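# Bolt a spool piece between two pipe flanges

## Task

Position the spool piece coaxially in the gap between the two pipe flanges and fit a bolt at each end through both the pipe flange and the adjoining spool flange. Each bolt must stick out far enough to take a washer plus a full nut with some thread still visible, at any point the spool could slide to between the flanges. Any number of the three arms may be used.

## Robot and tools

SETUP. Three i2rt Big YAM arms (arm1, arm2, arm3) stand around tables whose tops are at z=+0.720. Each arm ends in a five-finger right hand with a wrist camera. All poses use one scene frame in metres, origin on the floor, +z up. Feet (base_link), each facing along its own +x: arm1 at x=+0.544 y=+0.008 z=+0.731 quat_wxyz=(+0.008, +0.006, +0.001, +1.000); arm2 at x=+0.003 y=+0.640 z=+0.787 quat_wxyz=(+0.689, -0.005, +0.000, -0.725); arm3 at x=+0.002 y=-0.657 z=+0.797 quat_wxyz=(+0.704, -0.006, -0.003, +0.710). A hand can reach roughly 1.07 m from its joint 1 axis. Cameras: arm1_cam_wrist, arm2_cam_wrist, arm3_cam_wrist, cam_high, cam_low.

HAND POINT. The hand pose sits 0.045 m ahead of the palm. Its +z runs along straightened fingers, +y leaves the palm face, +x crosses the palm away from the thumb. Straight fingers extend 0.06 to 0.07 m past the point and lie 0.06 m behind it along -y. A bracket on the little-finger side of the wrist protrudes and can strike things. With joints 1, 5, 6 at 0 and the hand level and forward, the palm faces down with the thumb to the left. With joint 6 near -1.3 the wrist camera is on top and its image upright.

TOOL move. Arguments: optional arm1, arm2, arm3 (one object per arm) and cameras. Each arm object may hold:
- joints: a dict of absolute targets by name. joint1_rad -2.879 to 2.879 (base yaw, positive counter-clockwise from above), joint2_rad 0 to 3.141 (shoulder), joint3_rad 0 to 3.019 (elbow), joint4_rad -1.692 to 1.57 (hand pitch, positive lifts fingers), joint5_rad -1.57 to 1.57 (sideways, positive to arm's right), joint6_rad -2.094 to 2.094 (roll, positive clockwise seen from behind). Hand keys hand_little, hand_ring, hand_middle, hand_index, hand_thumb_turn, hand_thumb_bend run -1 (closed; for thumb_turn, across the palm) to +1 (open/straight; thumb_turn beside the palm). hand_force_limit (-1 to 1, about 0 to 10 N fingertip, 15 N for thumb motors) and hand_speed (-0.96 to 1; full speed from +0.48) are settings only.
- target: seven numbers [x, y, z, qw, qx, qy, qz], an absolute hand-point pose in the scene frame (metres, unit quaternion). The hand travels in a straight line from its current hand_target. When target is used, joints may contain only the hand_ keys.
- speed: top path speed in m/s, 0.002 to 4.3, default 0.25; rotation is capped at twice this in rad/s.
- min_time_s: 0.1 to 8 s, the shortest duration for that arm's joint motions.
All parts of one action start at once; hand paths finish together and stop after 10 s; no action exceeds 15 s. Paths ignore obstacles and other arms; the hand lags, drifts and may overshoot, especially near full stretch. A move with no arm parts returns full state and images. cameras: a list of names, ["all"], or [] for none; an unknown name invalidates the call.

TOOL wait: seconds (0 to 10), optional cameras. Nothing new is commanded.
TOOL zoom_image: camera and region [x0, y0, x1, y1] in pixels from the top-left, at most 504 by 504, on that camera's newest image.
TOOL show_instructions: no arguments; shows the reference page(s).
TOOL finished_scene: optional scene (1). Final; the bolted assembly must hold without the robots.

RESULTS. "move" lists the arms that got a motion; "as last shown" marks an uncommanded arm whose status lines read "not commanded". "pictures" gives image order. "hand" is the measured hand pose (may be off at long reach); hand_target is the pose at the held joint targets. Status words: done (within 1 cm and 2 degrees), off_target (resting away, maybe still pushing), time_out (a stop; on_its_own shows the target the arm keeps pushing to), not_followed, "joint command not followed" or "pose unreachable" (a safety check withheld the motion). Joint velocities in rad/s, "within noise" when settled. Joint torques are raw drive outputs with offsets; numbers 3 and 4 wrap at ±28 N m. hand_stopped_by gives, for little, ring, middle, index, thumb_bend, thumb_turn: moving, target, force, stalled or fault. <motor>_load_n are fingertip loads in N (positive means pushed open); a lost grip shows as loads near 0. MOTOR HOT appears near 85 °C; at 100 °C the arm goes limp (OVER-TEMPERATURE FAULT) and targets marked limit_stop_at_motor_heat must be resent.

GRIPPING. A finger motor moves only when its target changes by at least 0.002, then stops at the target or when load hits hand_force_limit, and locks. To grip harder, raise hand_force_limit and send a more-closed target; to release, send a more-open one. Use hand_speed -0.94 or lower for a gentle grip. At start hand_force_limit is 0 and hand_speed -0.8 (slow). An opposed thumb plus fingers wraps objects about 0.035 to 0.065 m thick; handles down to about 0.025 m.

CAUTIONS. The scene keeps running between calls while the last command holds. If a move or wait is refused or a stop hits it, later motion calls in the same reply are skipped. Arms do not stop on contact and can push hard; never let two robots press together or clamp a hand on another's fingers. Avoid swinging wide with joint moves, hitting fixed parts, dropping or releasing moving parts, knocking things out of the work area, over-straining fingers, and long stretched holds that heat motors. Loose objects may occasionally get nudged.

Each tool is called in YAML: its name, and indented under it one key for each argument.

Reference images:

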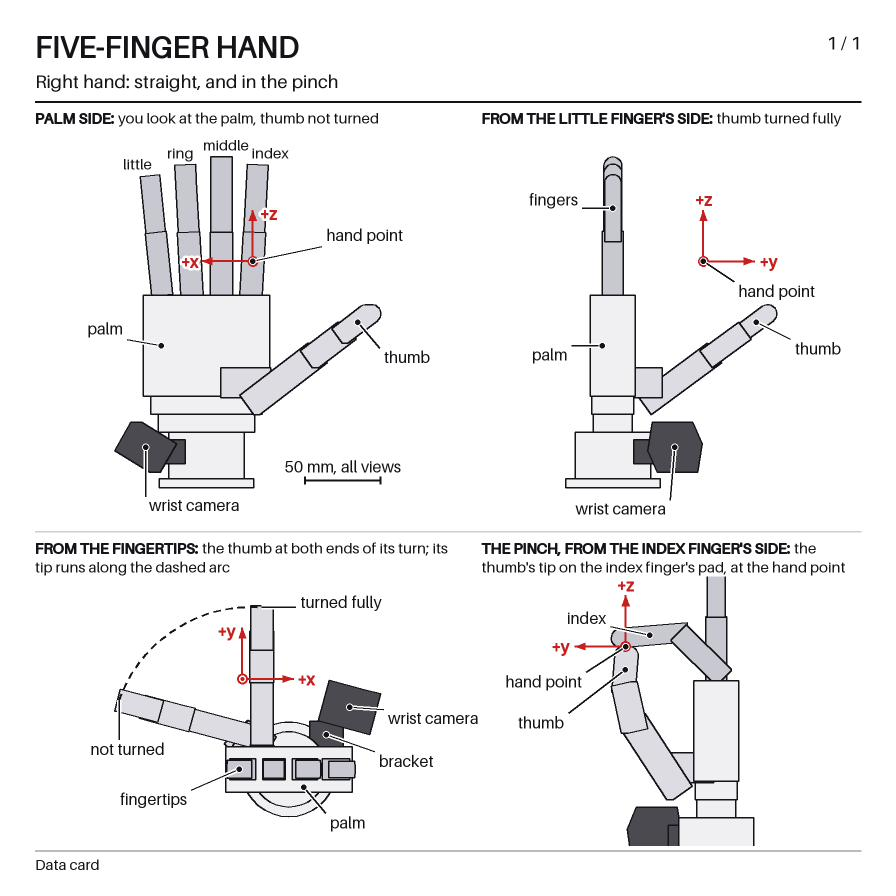

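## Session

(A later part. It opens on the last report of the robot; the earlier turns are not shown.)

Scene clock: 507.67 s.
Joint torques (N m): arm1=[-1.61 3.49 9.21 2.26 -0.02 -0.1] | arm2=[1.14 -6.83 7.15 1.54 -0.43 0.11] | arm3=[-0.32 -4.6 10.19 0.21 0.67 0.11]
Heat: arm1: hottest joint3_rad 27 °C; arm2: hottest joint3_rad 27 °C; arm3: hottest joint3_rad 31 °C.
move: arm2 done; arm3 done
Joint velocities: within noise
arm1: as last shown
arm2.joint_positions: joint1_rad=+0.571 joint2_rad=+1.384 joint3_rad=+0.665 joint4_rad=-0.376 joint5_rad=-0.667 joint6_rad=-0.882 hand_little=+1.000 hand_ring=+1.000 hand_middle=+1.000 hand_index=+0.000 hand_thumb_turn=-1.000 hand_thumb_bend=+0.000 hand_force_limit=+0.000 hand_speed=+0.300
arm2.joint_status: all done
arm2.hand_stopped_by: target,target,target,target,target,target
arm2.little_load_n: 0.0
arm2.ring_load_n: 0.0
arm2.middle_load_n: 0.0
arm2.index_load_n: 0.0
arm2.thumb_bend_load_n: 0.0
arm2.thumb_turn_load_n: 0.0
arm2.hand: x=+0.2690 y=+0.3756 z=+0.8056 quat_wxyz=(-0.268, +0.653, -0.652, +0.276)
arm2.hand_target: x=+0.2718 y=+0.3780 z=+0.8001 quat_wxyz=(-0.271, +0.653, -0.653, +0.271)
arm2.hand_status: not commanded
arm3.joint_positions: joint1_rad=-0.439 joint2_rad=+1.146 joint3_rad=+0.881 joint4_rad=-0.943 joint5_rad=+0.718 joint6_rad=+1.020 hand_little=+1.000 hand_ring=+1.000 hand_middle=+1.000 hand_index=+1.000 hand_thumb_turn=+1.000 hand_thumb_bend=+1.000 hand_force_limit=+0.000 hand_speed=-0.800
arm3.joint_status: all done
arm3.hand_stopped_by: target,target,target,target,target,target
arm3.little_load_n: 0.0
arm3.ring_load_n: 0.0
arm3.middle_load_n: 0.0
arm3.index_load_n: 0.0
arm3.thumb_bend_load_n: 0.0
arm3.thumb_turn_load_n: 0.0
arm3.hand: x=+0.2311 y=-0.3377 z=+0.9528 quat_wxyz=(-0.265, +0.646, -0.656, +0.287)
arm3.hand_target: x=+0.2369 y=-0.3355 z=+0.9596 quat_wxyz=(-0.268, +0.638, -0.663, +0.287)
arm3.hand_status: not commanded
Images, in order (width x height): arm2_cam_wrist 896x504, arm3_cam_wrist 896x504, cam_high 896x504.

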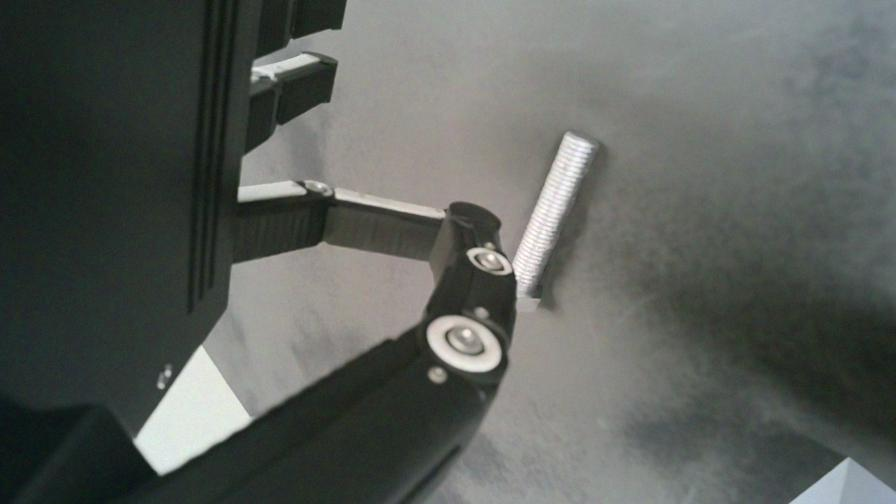

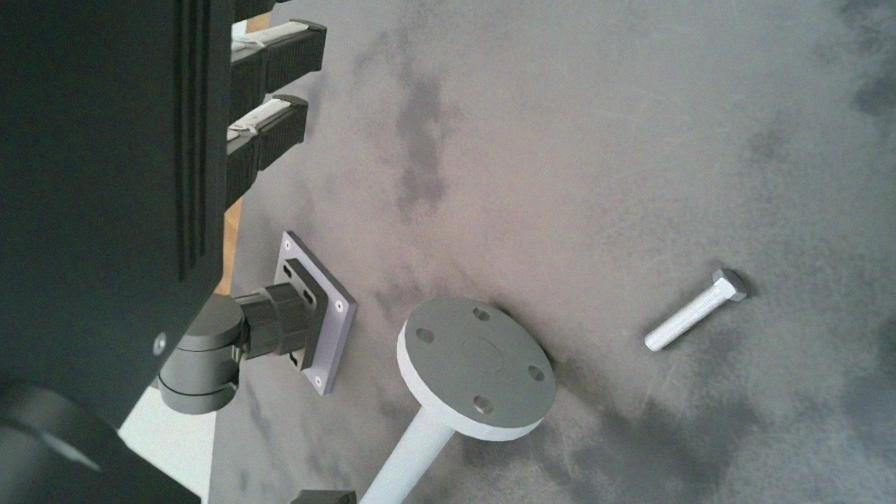

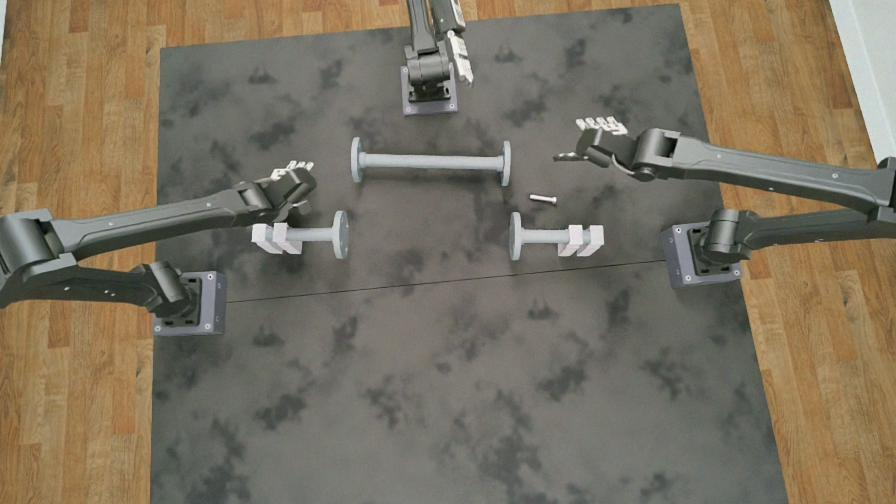

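move:
  arm2: {"target": [0.294, 0.4015, 0.775, 0.312, -0.669, 0.611, -0.285], "speed": 0.15, "joints": {"hand_thumb_turn": -0.7, "hand_thumb_bend": 0.6, "hand_index": -0.2}}
  arm3: {"target": [0.215, -0.275, 0.84, 0.2706, -0.6533, 0.6533, -0.2706], "speed": 0.15, "joints": {"hand_thumb_turn": -0.7, "hand_thumb_bend": 0.6, "hand_index": -0.2, "hand_speed": 0.3}}
  cameras: ["arm2_cam_wrist", "arm3_cam_wrist", "cam_high", "cam_low"]

Scene clock: 820.60 s.
Joint torques (N m): arm1=[-1.38 2.37 9.32 2.36 0.04 -0.12] | arm2=[1.08 -7 6.01 1.44 -0.66 0.1] | arm3=[0.79 -7.06 6.94 0.94 0.56 0.08]
Heat: arm1: hottest joint3_rad 28 °C; arm2: hottest joint3_rad 26 °C; arm3: hottest joint3_rad 30 °C.
move: arm2 done; arm3 done
Joint velocities: within noise
arm1: as last shown
arm2.joint_positions: joint1_rad=+0.616 joint2_rad=+1.450 joint3_rad=+0.607 joint4_rad=-0.206 joint5_rad=-0.750 joint6_rad=-0.882 hand_little=+1.000 hand_ring=+1.000 hand_middle=+1.000 hand_index=-0.200 hand_thumb_turn=-0.700 hand_thumb_bend=+0.600 hand_force_limit=+0.000 hand_speed=+0.300
arm2.joint_status: all done
arm2.hand_stopped_by: target,target,target,target,target,target
arm2.little_load_n: 0.0
arm2.ring_load_n: 0.0
arm2.middle_load_n: 0.0
arm2.index_load_n: 0.0
arm2.thumb_bend_load_n: 0.0
arm2.thumb_turn_load_n: 0.0
arm2.hand: x=+0.2917 y=+0.3963 z=+0.7815 quat_wxyz=(-0.307, +0.668, -0.611, +0.292)
arm2.hand_target: x=+0.2938 y=+0.4015 z=+0.7752 quat_wxyz=(-0.312, +0.669, -0.611, +0.285)
arm2.hand_status: done (0.009 m and 1.0 deg from the pose sent, 0.047 m and 7.2 deg at the start)
arm3.joint_positions: joint1_rad=-0.349 joint2_rad=+1.428 joint3_rad=+0.815 joint4_rad=-0.654 joint5_rad=+0.718 joint6_rad=+1.113 hand_little=+1.000 hand_ring=+1.000 hand_middle=+1.000 hand_index=-0.200 hand_thumb_turn=-0.700 hand_thumb_bend=+0.600 hand_force_limit=+0.000 hand_speed=+0.300
arm3.joint_status: all done
arm3.hand_stopped_by: target,target,target,target,target,target
arm3.little_load_n: 0.0
arm3.ring_load_n: 0.0
arm3.middle_load_n: 0.0
arm3.index_load_n: 0.0
arm3.thumb_bend_load_n: 0.0
arm3.thumb_turn_load_n: 0.0
arm3.hand: x=+0.2172 y=-0.2787 z=+0.8410 quat_wxyz=(-0.265, +0.655, -0.652, +0.274)
arm3.hand_target: x=+0.2149 y=-0.2750 z=+0.8400 quat_wxyz=(-0.271, +0.653, -0.653, +0.271)
arm3.hand_status: done (0.004 m and 0.8 deg from the pose sent, 0.130 m and 2.2 deg at the start)
Images, in order (width x height): arm2_cam_wrist 896x504, arm3_cam_wrist 896x504, cam_high 896x504, cam_low 896x504.

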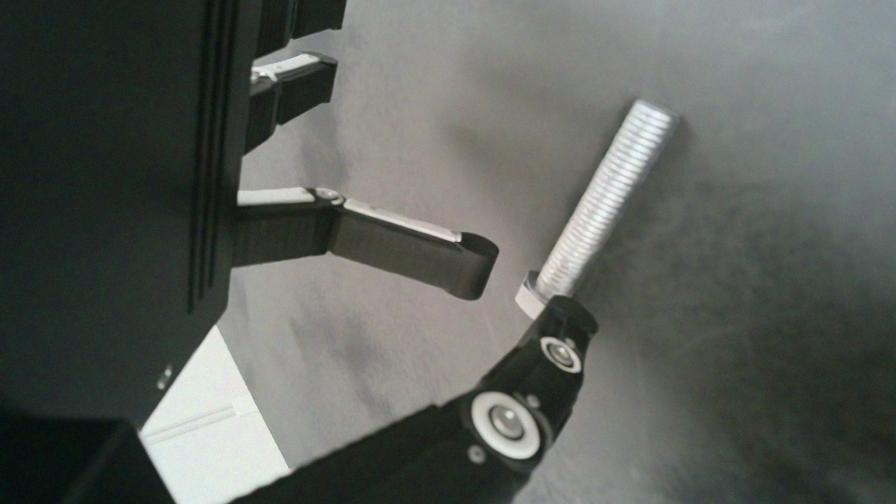

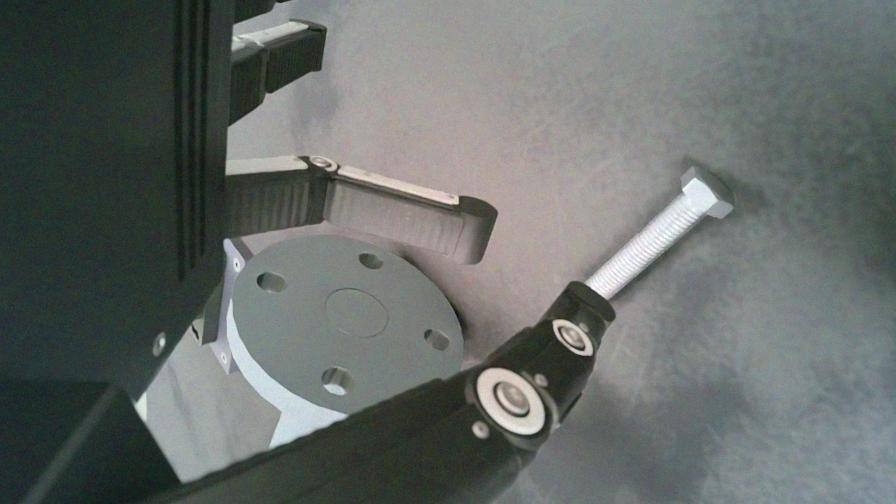

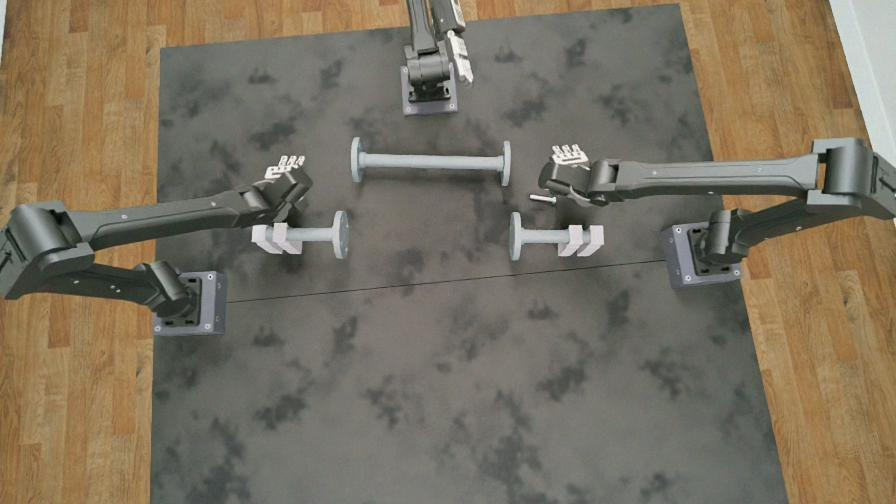

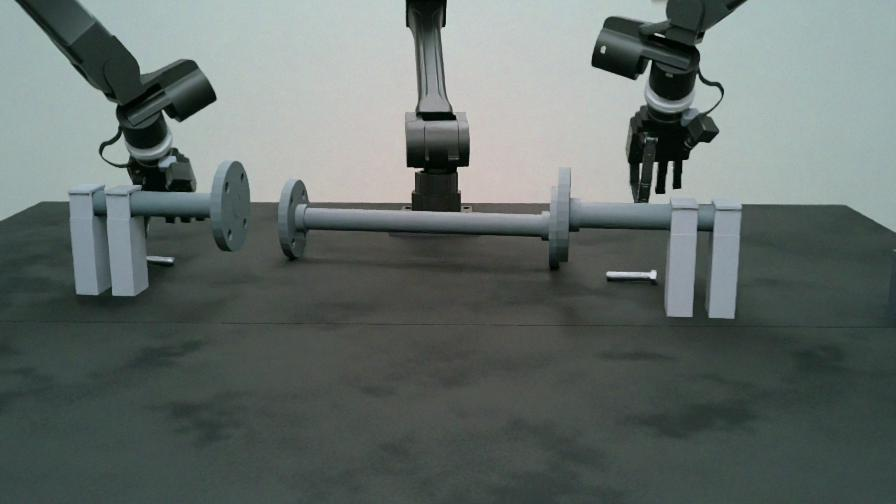

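zoom_image:
  camera: "arm2_cam_wrist"
  region: [450, 80, 700, 340]

zoom_image:
  camera: "arm3_cam_wrist"
  region: [540, 150, 760, 350]

Scaled by 1.938 from the camera's image (finer frame: 1280x720).

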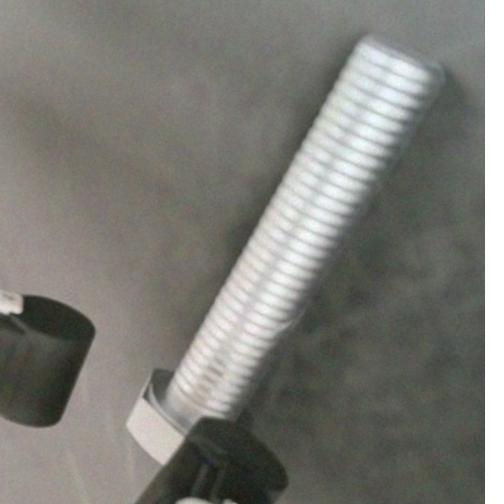

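Scaled by 2.291 from the camera's image (finer frame: 1280x720).

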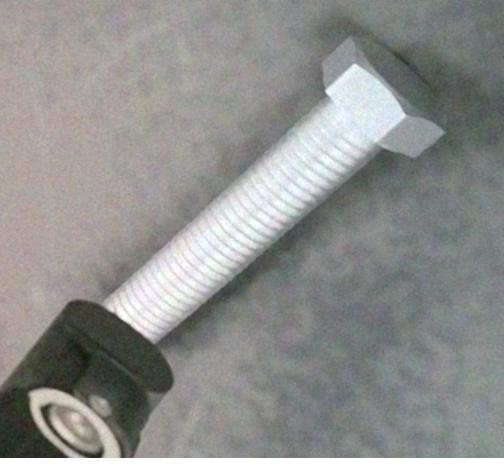

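move:
  arm2: {"target": [0.300, 0.402, 0.757, 0.3052, -0.6547, 0.6268, -0.2921], "speed": 0.1}
  arm3: {"target": [0.2101, -0.292, 0.80, 0.2215, -0.5600, 0.7118, -0.3606], "speed": 0.15}
  cameras: ["all"]

Scene clock: 934.30 s.
Joint torques (N m): arm1=[-1.61 3.31 9.11 2.29 0.01 -0.09] | arm2=[0.97 -7.59 5.67 1.51 -0.45 0.14] | arm3=[0.62 -7.88 9.26 -0.91 0.86 0.13]
Heat: arm1: hottest joint3_rad 28 °C; arm2: hottest joint3_rad 26 °C; arm3: hottest joint3_rad 28 °C.
move: arm2 done; arm3 off_target
Joint velocities: within noise
arm1: as last shown
arm2.joint_positions: joint1_rad=+0.637 joint2_rad=+1.495 joint3_rad=+0.577 joint4_rad=-0.079 joint5_rad=-0.720 joint6_rad=-0.808 hand_little=+1.000 hand_ring=+1.000 hand_middle=+1.000 hand_index=-0.200 hand_thumb_turn=-0.700 hand_thumb_bend=+0.600 hand_force_limit=+0.000 hand_speed=+0.300
arm2.joint_status: not commanded
arm2.hand_stopped_by: target,target,target,target,target,target
arm2.little_load_n: 0.0
arm2.ring_load_n: 0.0
arm2.middle_load_n: 0.0
arm2.index_load_n: 0.0
arm2.thumb_bend_load_n: 0.0
arm2.thumb_turn_load_n: 0.0
arm2.hand: x=+0.2985 y=+0.3964 z=+0.7642 quat_wxyz=(-0.302, +0.655, -0.624, +0.300)
arm2.hand_target: x=+0.2998 y=+0.4020 z=+0.7573 quat_wxyz=(-0.305, +0.655, -0.627, +0.292)
arm2.hand_status: done (0.009 m and 1.0 deg from the pose sent, 0.026 m and 2.4 deg at the start)
arm3.joint_positions: joint1_rad=-0.277 joint2_rad=+1.629 joint3_rad=+0.866 joint4_rad=-0.946 joint5_rad=+0.851 joint6_rad=+1.590 hand_little=+1.000 hand_ring=+1.000 hand_middle=+1.000 hand_index=-0.200 hand_thumb_turn=-0.700 hand_thumb_bend=+0.600 hand_force_limit=+0.000 hand_speed=+0.300
arm3.joint_status: not commanded
arm3.hand_stopped_by: target,target,target,target,target,target
arm3.little_load_n: 0.0
arm3.ring_load_n: 0.0
arm3.middle_load_n: 0.0
arm3.index_load_n: 0.0
arm3.thumb_bend_load_n: 0.0
arm3.thumb_turn_load_n: 0.0
arm3.hand: x=+0.2074 y=-0.3133 z=+0.7898 quat_wxyz=(-0.206, +0.565, -0.708, +0.369)
arm3.hand_target: x=+0.2097 y=-0.2927 z=+0.8002 quat_wxyz=(-0.222, +0.560, -0.712, +0.361)
arm3.hand_status: off_target (0.024 m and 2.1 deg from the pose sent, 0.044 m and 17.0 deg at the start)
pictures: arm1_cam_wrist, arm2_cam_wrist, arm3_cam_wrist, cam_high, cam_low
Images, in order (width x height): arm1_cam_wrist 896x504, arm2_cam_wrist 896x504, arm3_cam_wrist 896x504, cam_high 896x504, cam_low 896x504.

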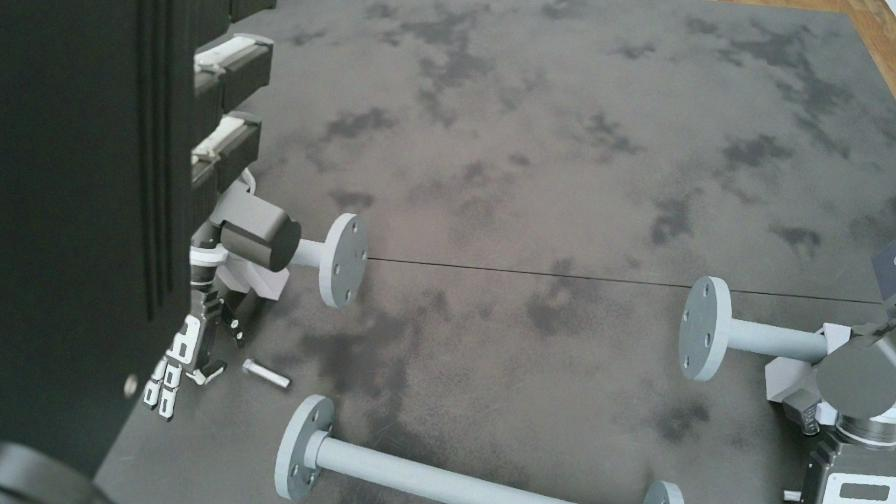

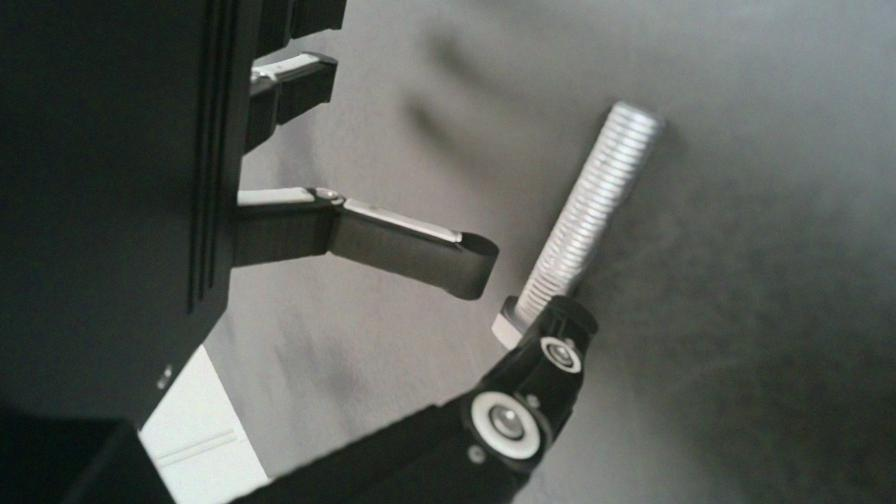

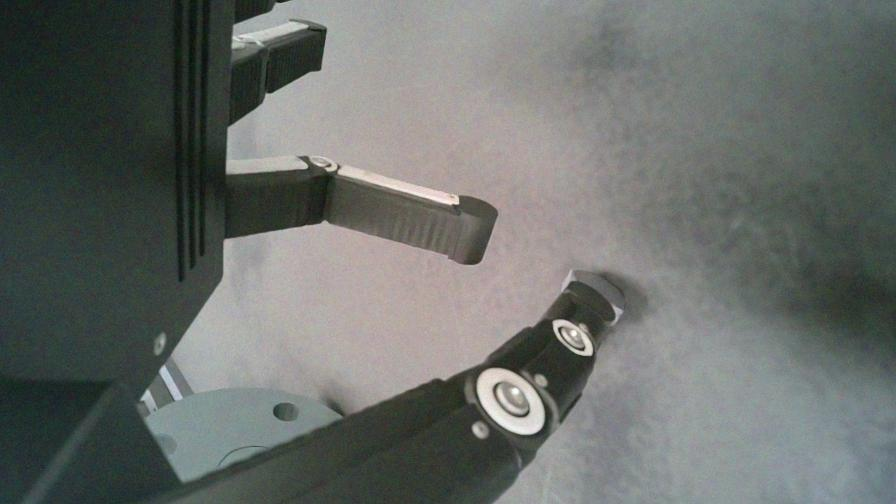

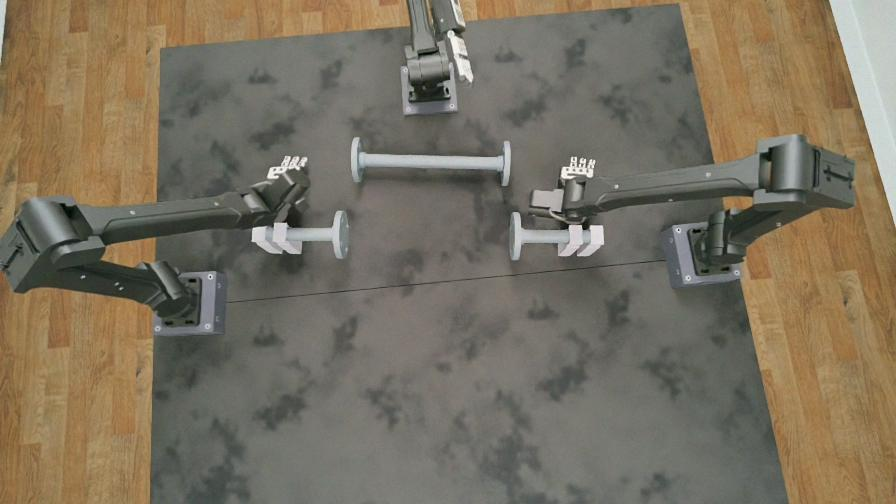

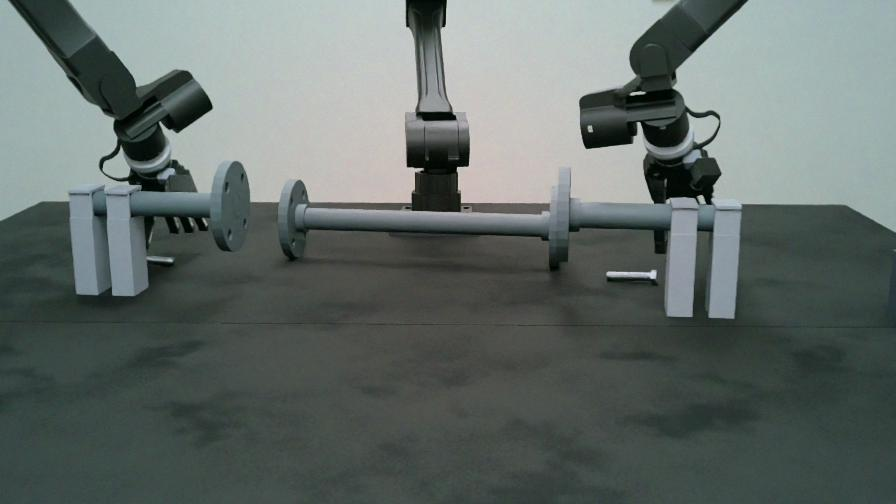

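wait:
  seconds: 0.5

zoom_image:
  camera: "cam_low"
  region: [560, 60, 780, 330]

zoom_image:
  camera: "arm1_cam_wrist"
  region: [120, 160, 400, 440]

zoom_image:
  camera: "cam_high"
  region: [490, 120, 690, 290]

Scene clock: 954.10 s.
Joint torques (N m): arm1=[-1.73 3.25 9.28 2.29 0 -0.07] | arm2=[0.62 -7.18 5.65 1.66 -0.4 0.15] | arm3=[0.79 -7.82 9.14 -0.76 0.88 0.1]
Heat: arm1: hottest joint3_rad 28 °C; arm2: hottest joint3_rad 26 °C; arm3: hottest joint3_rad 29 °C.
Joint velocities: within noise
arm1.joint_positions: joint1_rad=+0.117 joint2_rad=+0.644 joint3_rad=+1.443 joint4_rad=-1.263 joint5_rad=-0.155 joint6_rad=-1.216 hand_little=+1.000 hand_ring=+1.000 hand_middle=+1.000 hand_index=+1.000 hand_thumb_turn=+1.000 hand_thumb_bend=+1.000 hand_force_limit=+0.000 hand_speed=-0.800
arm1.joint_status: not commanded
arm1.hand_stopped_by: target,target,target,target,target,target
arm1.little_load_n: 0.0
arm1.ring_load_n: 0.0
arm1.middle_load_n: 0.0
arm1.index_load_n: 0.0
arm1.thumb_bend_load_n: 0.0
arm1.thumb_turn_load_n: 0.0
arm1.hand: x=+0.3017 y=+0.0001 z=+1.2538 quat_wxyz=(-0.501, +0.066, +0.843, -0.184)
arm1.hand_target: x=+0.3033 y=+0.0003 z=+1.2617 quat_wxyz=(-0.508, +0.065, +0.838, -0.185)
arm1.hand_status: not commanded
arm2.joint_positions: joint1_rad=+0.637 joint2_rad=+1.495 joint3_rad=+0.577 joint4_rad=-0.079 joint5_rad=-0.720 joint6_rad=-0.808 hand_little=+1.000 hand_ring=+1.000 hand_middle=+1.000 hand_index=-0.200 hand_thumb_turn=-0.700 hand_thumb_bend=+0.600 hand_force_limit=+0.000 hand_speed=+0.300
arm2.joint_status: not commanded
arm2.hand_stopped_by: target,target,target,target,target,target
arm2.little_load_n: -0.5
arm2.ring_load_n: 0.0
arm2.middle_load_n: 0.0
arm2.index_load_n: 0.0
arm2.thumb_bend_load_n: 0.0
arm2.thumb_turn_load_n: 0.0
arm2.hand: x=+0.2985 y=+0.3964 z=+0.7642 quat_wxyz=(-0.302, +0.655, -0.624, +0.300)
arm2.hand_target: x=+0.2998 y=+0.4020 z=+0.7573 quat_wxyz=(-0.305, +0.655, -0.627, +0.292)
arm2.hand_status: done (0.009 m and 1.0 deg from the pose sent, 0.026 m and 2.4 deg at the start)
arm3.joint_positions: joint1_rad=-0.277 joint2_rad=+1.629 joint3_rad=+0.866 joint4_rad=-0.946 joint5_rad=+0.851 joint6_rad=+1.590 hand_little=+1.000 hand_ring=+1.000 hand_middle=+1.000 hand_index=-0.200 hand_thumb_turn=-0.700 hand_thumb_bend=+0.600 hand_force_limit=+0.000 hand_speed=+0.300
arm3.joint_status: not commanded
arm3.hand_stopped_by: target,target,target,target,target,target
arm3.little_load_n: 0.0
arm3.ring_load_n: 0.0
arm3.middle_load_n: 0.0
arm3.index_load_n: 0.0
arm3.thumb_bend_load_n: 0.0
arm3.thumb_turn_load_n: 0.0
arm3.hand: x=+0.2075 y=-0.3133 z=+0.7898 quat_wxyz=(-0.206, +0.565, -0.709, +0.369)
arm3.hand_target: x=+0.2097 y=-0.2927 z=+0.8002 quat_wxyz=(-0.222, +0.560, -0.712, +0.361)
arm3.hand_status: off_target (0.024 m and 2.1 deg from the pose sent, 0.044 m and 17.0 deg at the start)
wait: 0.50 s; at rest from the start
pictures: none

Scaled by 1.867 from the camera's image (finer frame: 1280x720).
This view is cut from an older image: the scene may have changed since it was taken.

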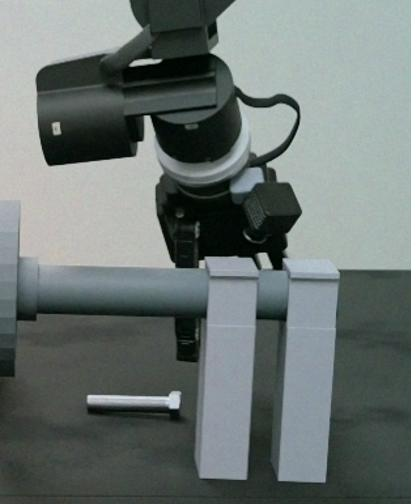

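Scaled by 1.800 from the camera's image (finer frame: 1280x720).
This view is cut from an older image: the scene may have changed since it was taken.

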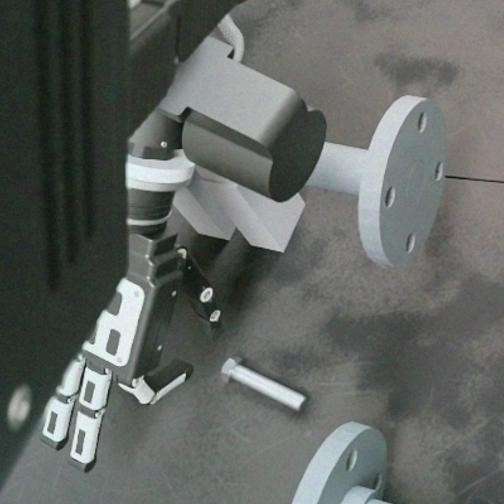

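Scaled by 2.520 from the camera's image (finer frame: 1280x720).
This view is cut from an older image: the scene may have changed since it was taken.

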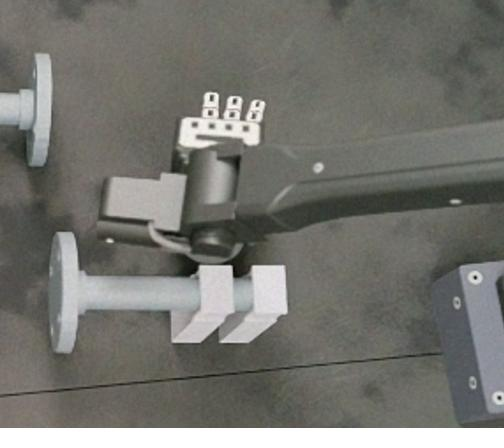

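move:
  arm3: {"target": [0.2200, -0.272, 0.81, 0.2215, -0.5600, 0.7118, -0.3606], "speed": 0.1}
  cameras: ["arm3_cam_wrist", "cam_low", "cam_high"]

Scene clock: 961.33 s.
Joint torques (N m): arm1=[-1.44 3.14 9.2 2.43 -0.02 -0.1] | arm2=[1.14 -7.41 5.39 1.46 -0.43 0.15] | arm3=[-0.21 -8.35 9.51 -0.8 0.84 -0.06]
Heat: arm1: hottest joint3_rad 28 °C; arm2: hottest joint3_rad 26 °C; arm3: hottest joint3_rad 29 °C.
move: arm3 off_target
Joint velocities: within noise
arm1, arm2: as last shown
arm2.little_load_n: 0.0
arm3.joint_positions: joint1_rad=-0.277 joint2_rad=+1.656 joint3_rad=+0.936 joint4_rad=-0.976 joint5_rad=+0.853 joint6_rad=+1.590 hand_little=+1.000 hand_ring=+1.000 hand_middle=+1.000 hand_index=-0.200 hand_thumb_turn=-0.700 hand_thumb_bend=+0.600 hand_force_limit=+0.000 hand_speed=+0.300
arm3.joint_status: not commanded
arm3.hand_stopped_by: target,target,target,target,target,target
arm3.little_load_n: 0.0
arm3.ring_load_n: -0.5
arm3.middle_load_n: 0.0
arm3.index_load_n: 0.0
arm3.thumb_bend_load_n: 0.0
arm3.thumb_turn_load_n: 0.0
arm3.hand: x=+0.2141 y=-0.2898 z=+0.7993 quat_wxyz=(-0.211, +0.563, -0.710, +0.366)
arm3.hand_target: x=+0.2198 y=-0.2725 z=+0.8103 quat_wxyz=(-0.222, +0.560, -0.712, +0.361)
arm3.hand_status: off_target (0.022 m and 1.4 deg from the pose sent, 0.048 m and 2.1 deg at the start)
pictures: arm3_cam_wrist, cam_high, cam_low
Images, in order (width x height): arm3_cam_wrist 896x504, cam_high 896x504, cam_low 896x504.

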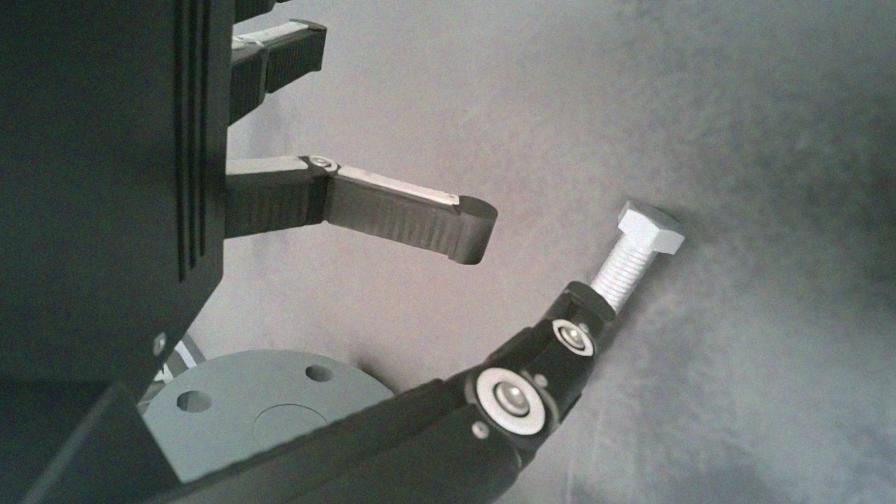

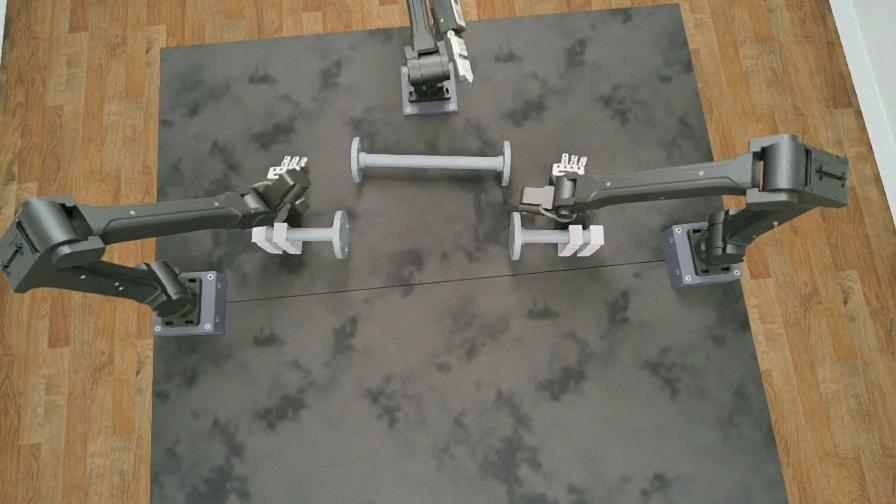

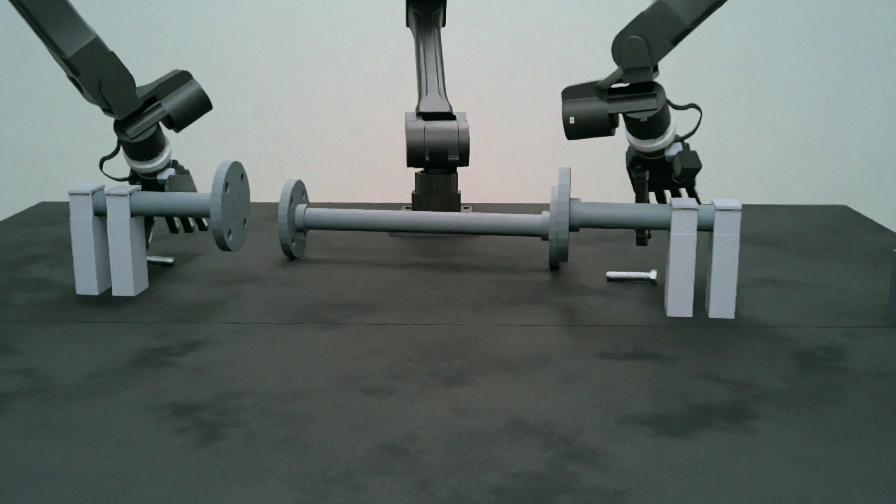

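move:
  arm3: {"target": [0.2143, -0.2746, 0.785, 0.2215, -0.5600, 0.7118, -0.3606], "speed": 0.06}
  cameras: ["arm2_cam_wrist", "arm3_cam_wrist", "cam_low"]

zoom_image:
  camera: "arm2_cam_wrist"
  region: [440, 80, 700, 360]

zoom_image:
  camera: "arm3_cam_wrist"
  region: [440, 130, 700, 410]

zoom_image:
  camera: "cam_low"
  region: [560, 160, 760, 300]

zoom_image:
  camera: "cam_low"
  region: [60, 120, 260, 300]

Scene clock: 1054.63 s.
Joint torques (N m): arm1=[-1.9 3.19 9.17 2.26 0.02 -0.09] | arm2=[1.26 -7 5.39 1.32 -0.44 0.15] | arm3=[0.79 -8.59 6.87 0.02 0.78 0.1]
Heat: arm1: hottest joint3_rad 28 °C; arm2: hottest joint3_rad 26 °C; arm3: hottest joint3_rad 30 °C.
move: arm3 off_target
Joint velocities: within noise
arm1, arm2: as last shown
arm3.joint_positions: joint1_rad=-0.276 joint2_rad=+1.700 joint3_rad=+0.936 joint4_rad=-0.938 joint5_rad=+0.853 joint6_rad=+1.593 hand_little=+1.000 hand_ring=+1.000 hand_middle=+1.000 hand_index=-0.200 hand_thumb_turn=-0.700 hand_thumb_bend=+0.600 hand_force_limit=+0.000 hand_speed=+0.300
arm3.joint_status: not commanded
arm3.hand_stopped_by: target,target,target,target,target,target
arm3.little_load_n: 0.0
arm3.ring_load_n: 0.0
arm3.middle_load_n: 0.0
arm3.index_load_n: 0.0
arm3.thumb_bend_load_n: 0.0
arm3.thumb_turn_load_n: 0.0
arm3.hand: x=+0.2150 y=-0.2859 z=+0.7825 quat_wxyz=(-0.211, +0.563, -0.710, +0.367)
arm3.hand_target: x=+0.2142 y=-0.2746 z=+0.7852 quat_wxyz=(-0.222, +0.560, -0.712, +0.361)
arm3.hand_status: off_target (0.012 m and 1.5 deg from the pose sent, 0.021 m and 1.4 deg at the start)
Images, in order (width x height): arm2_cam_wrist 896x504, arm3_cam_wrist 896x504, cam_low 896x504.

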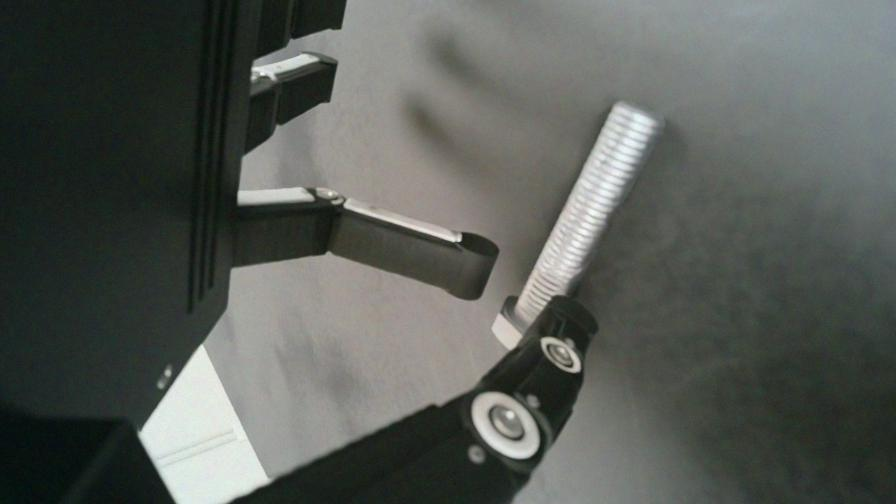

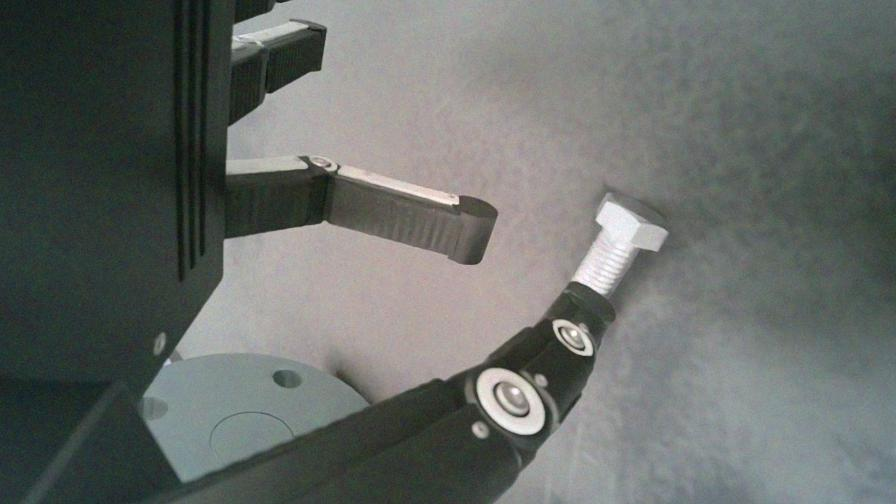

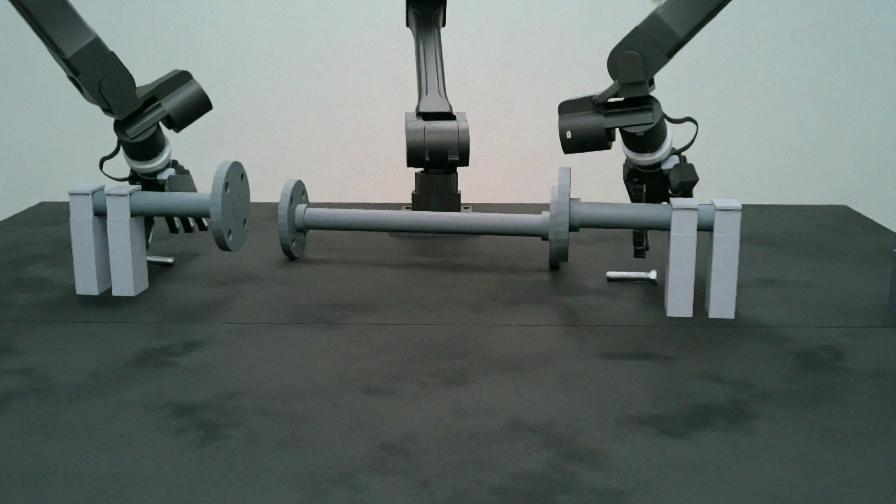

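Scaled by 1.800 from the camera's image (finer frame: 1280x720).

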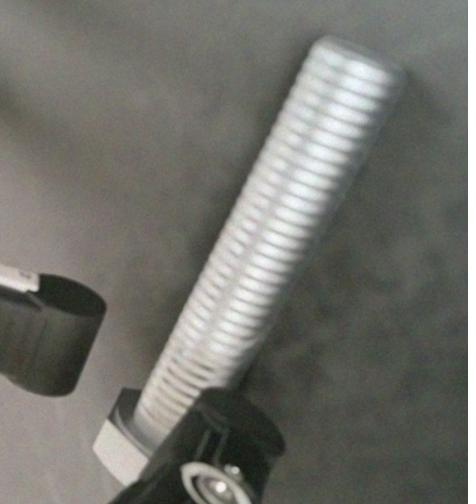

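Scaled by 1.800 from the camera's image (finer frame: 1280x720).

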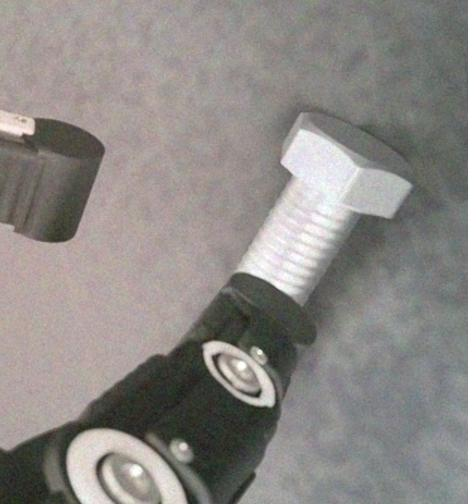

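Scaled by 2.520 from the camera's image (finer frame: 1280x720).

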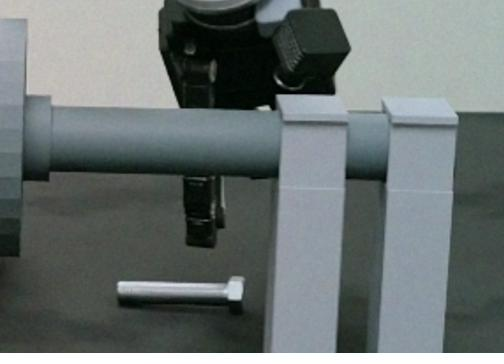

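Scaled by 2.520 from the camera's image (finer frame: 1280x720).

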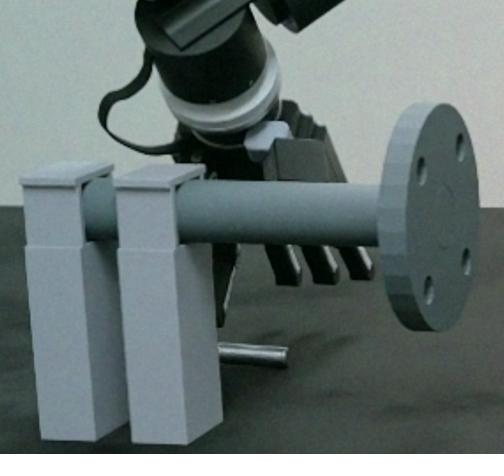

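move:
  arm2: {"target": [0.2968, 0.399, 0.751, 0.3052, -0.6547, 0.6268, -0.2921], "speed": 0.04}
  arm3: {"target": [0.2143, -0.2746, 0.768, 0.2215, -0.5600, 0.7118, -0.3606], "speed": 0.05}
  cameras: ["arm2_cam_wrist", "arm3_cam_wrist", "cam_low"]

zoom_image:
  camera: "cam_low"
  region: [60, 120, 260, 300]

zoom_image:
  camera: "cam_low"
  region: [560, 160, 760, 300]

Scene clock: 1099.07 s.
Joint torques (N m): arm1=[-0.97 3.31 9.21 2.26 0 -0.09] | arm2=[0.15 -7.82 5.44 1.57 -0.63 0.02] | arm3=[1.2 -9 5.81 0.03 0.76 0.1]
Heat: arm1: hottest joint3_rad 28 °C; arm2: hottest joint3_rad 26 °C; arm3: hottest joint3_rad 29 °C.
move: arm2 done; arm3 done
Joint velocities: within noise
arm1: as last shown
arm2.joint_positions: joint1_rad=+0.637 joint2_rad=+1.516 joint3_rad=+0.577 joint4_rad=-0.067 joint5_rad=-0.722 joint6_rad=-0.808 hand_little=+1.000 hand_ring=+1.000 hand_middle=+1.000 hand_index=-0.200 hand_thumb_turn=-0.700 hand_thumb_bend=+0.600 hand_force_limit=+0.000 hand_speed=+0.300
arm2.joint_status: not commanded
arm2.hand_stopped_by: target,target,target,target,target,target
arm2.little_load_n: 0.0
arm2.ring_load_n: 0.0
arm2.middle_load_n: 0.0
arm2.index_load_n: 0.0
arm2.thumb_bend_load_n: 0.0
arm2.thumb_turn_load_n: 0.0
arm2.hand: x=+0.2985 y=+0.3970 z=+0.7582 quat_wxyz=(-0.304, +0.654, -0.626, +0.296)
arm2.hand_target: x=+0.2967 y=+0.3991 z=+0.7512 quat_wxyz=(-0.305, +0.655, -0.627, +0.292)
arm2.hand_status: done (0.008 m and 0.5 deg from the pose sent, 0.013 m and 1.0 deg at the start)
arm3.joint_positions: joint1_rad=-0.275 joint2_rad=+1.735 joint3_rad=+0.936 joint4_rad=-0.892 joint5_rad=+0.853 joint6_rad=+1.594 hand_little=+1.000 hand_ring=+1.000 hand_middle=+1.000 hand_index=-0.200 hand_thumb_turn=-0.700 hand_thumb_bend=+0.600 hand_force_limit=+0.000 hand_speed=+0.300
arm3.joint_status: not commanded
arm3.hand_stopped_by: target,target,target,target,target,target
arm3.little_load_n: 0.0
arm3.ring_load_n: 0.0
arm3.middle_load_n: 0.0
arm3.index_load_n: 0.0
arm3.thumb_bend_load_n: 0.0
arm3.thumb_turn_load_n: 0.0
arm3.hand: x=+0.2167 y=-0.2800 z=+0.7687 quat_wxyz=(-0.215, +0.561, -0.712, +0.364)
arm3.hand_target: x=+0.2143 y=-0.2745 z=+0.7681 quat_wxyz=(-0.222, +0.560, -0.712, +0.361)
arm3.hand_status: done (0.006 m and 0.9 deg from the pose sent, 0.018 m and 1.5 deg at the start)
Images, in order (width x height): arm2_cam_wrist 896x504, arm3_cam_wrist 896x504, cam_low 896x504.

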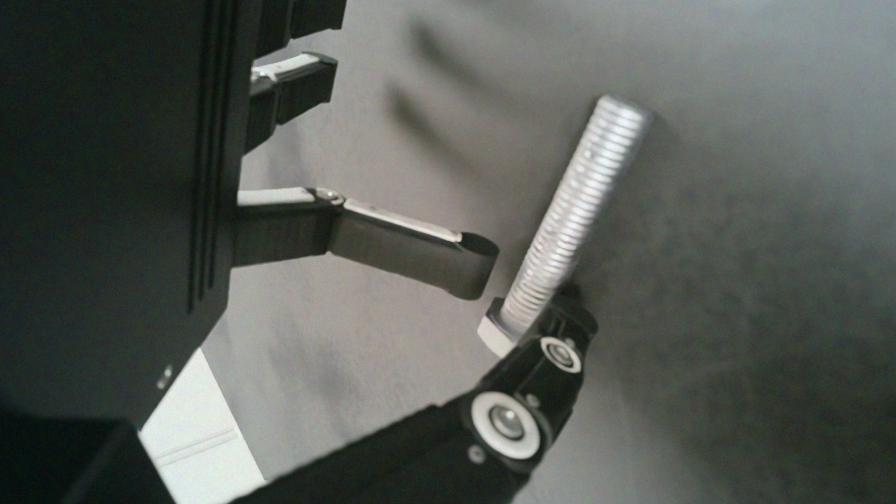

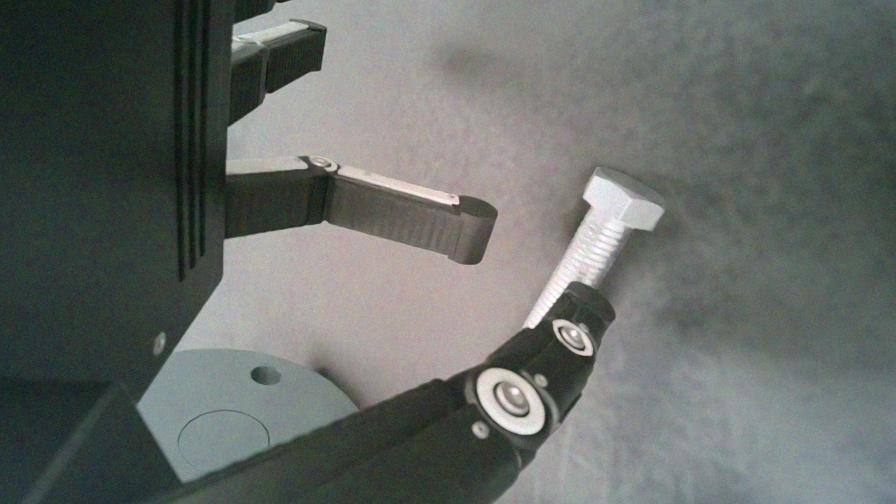

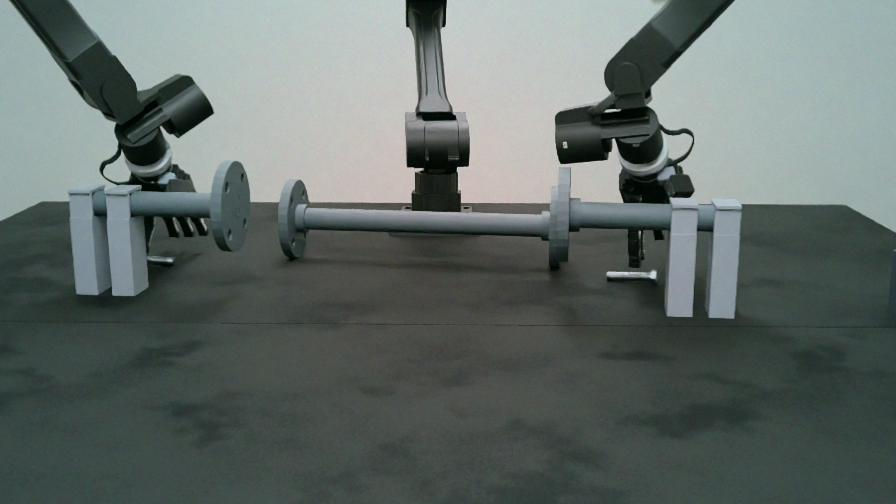

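Scaled by 2.520 from the camera's image (finer frame: 1280x720).

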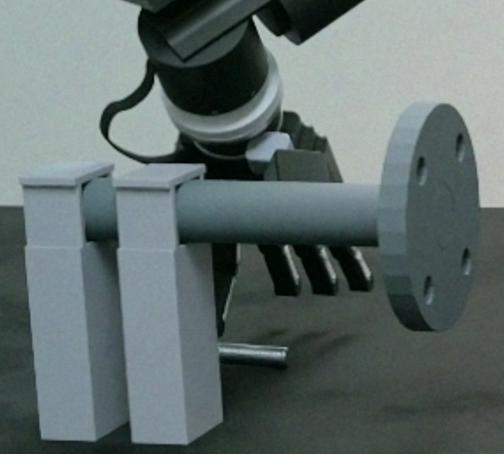

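Scaled by 2.520 from the camera's image (finer frame: 1280x720).

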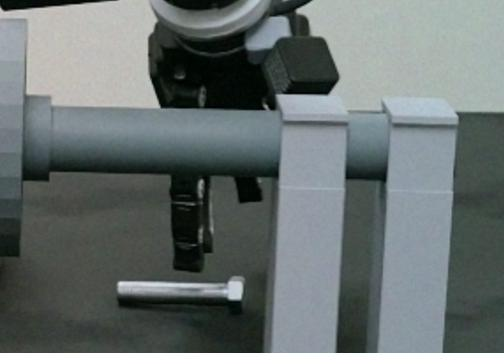

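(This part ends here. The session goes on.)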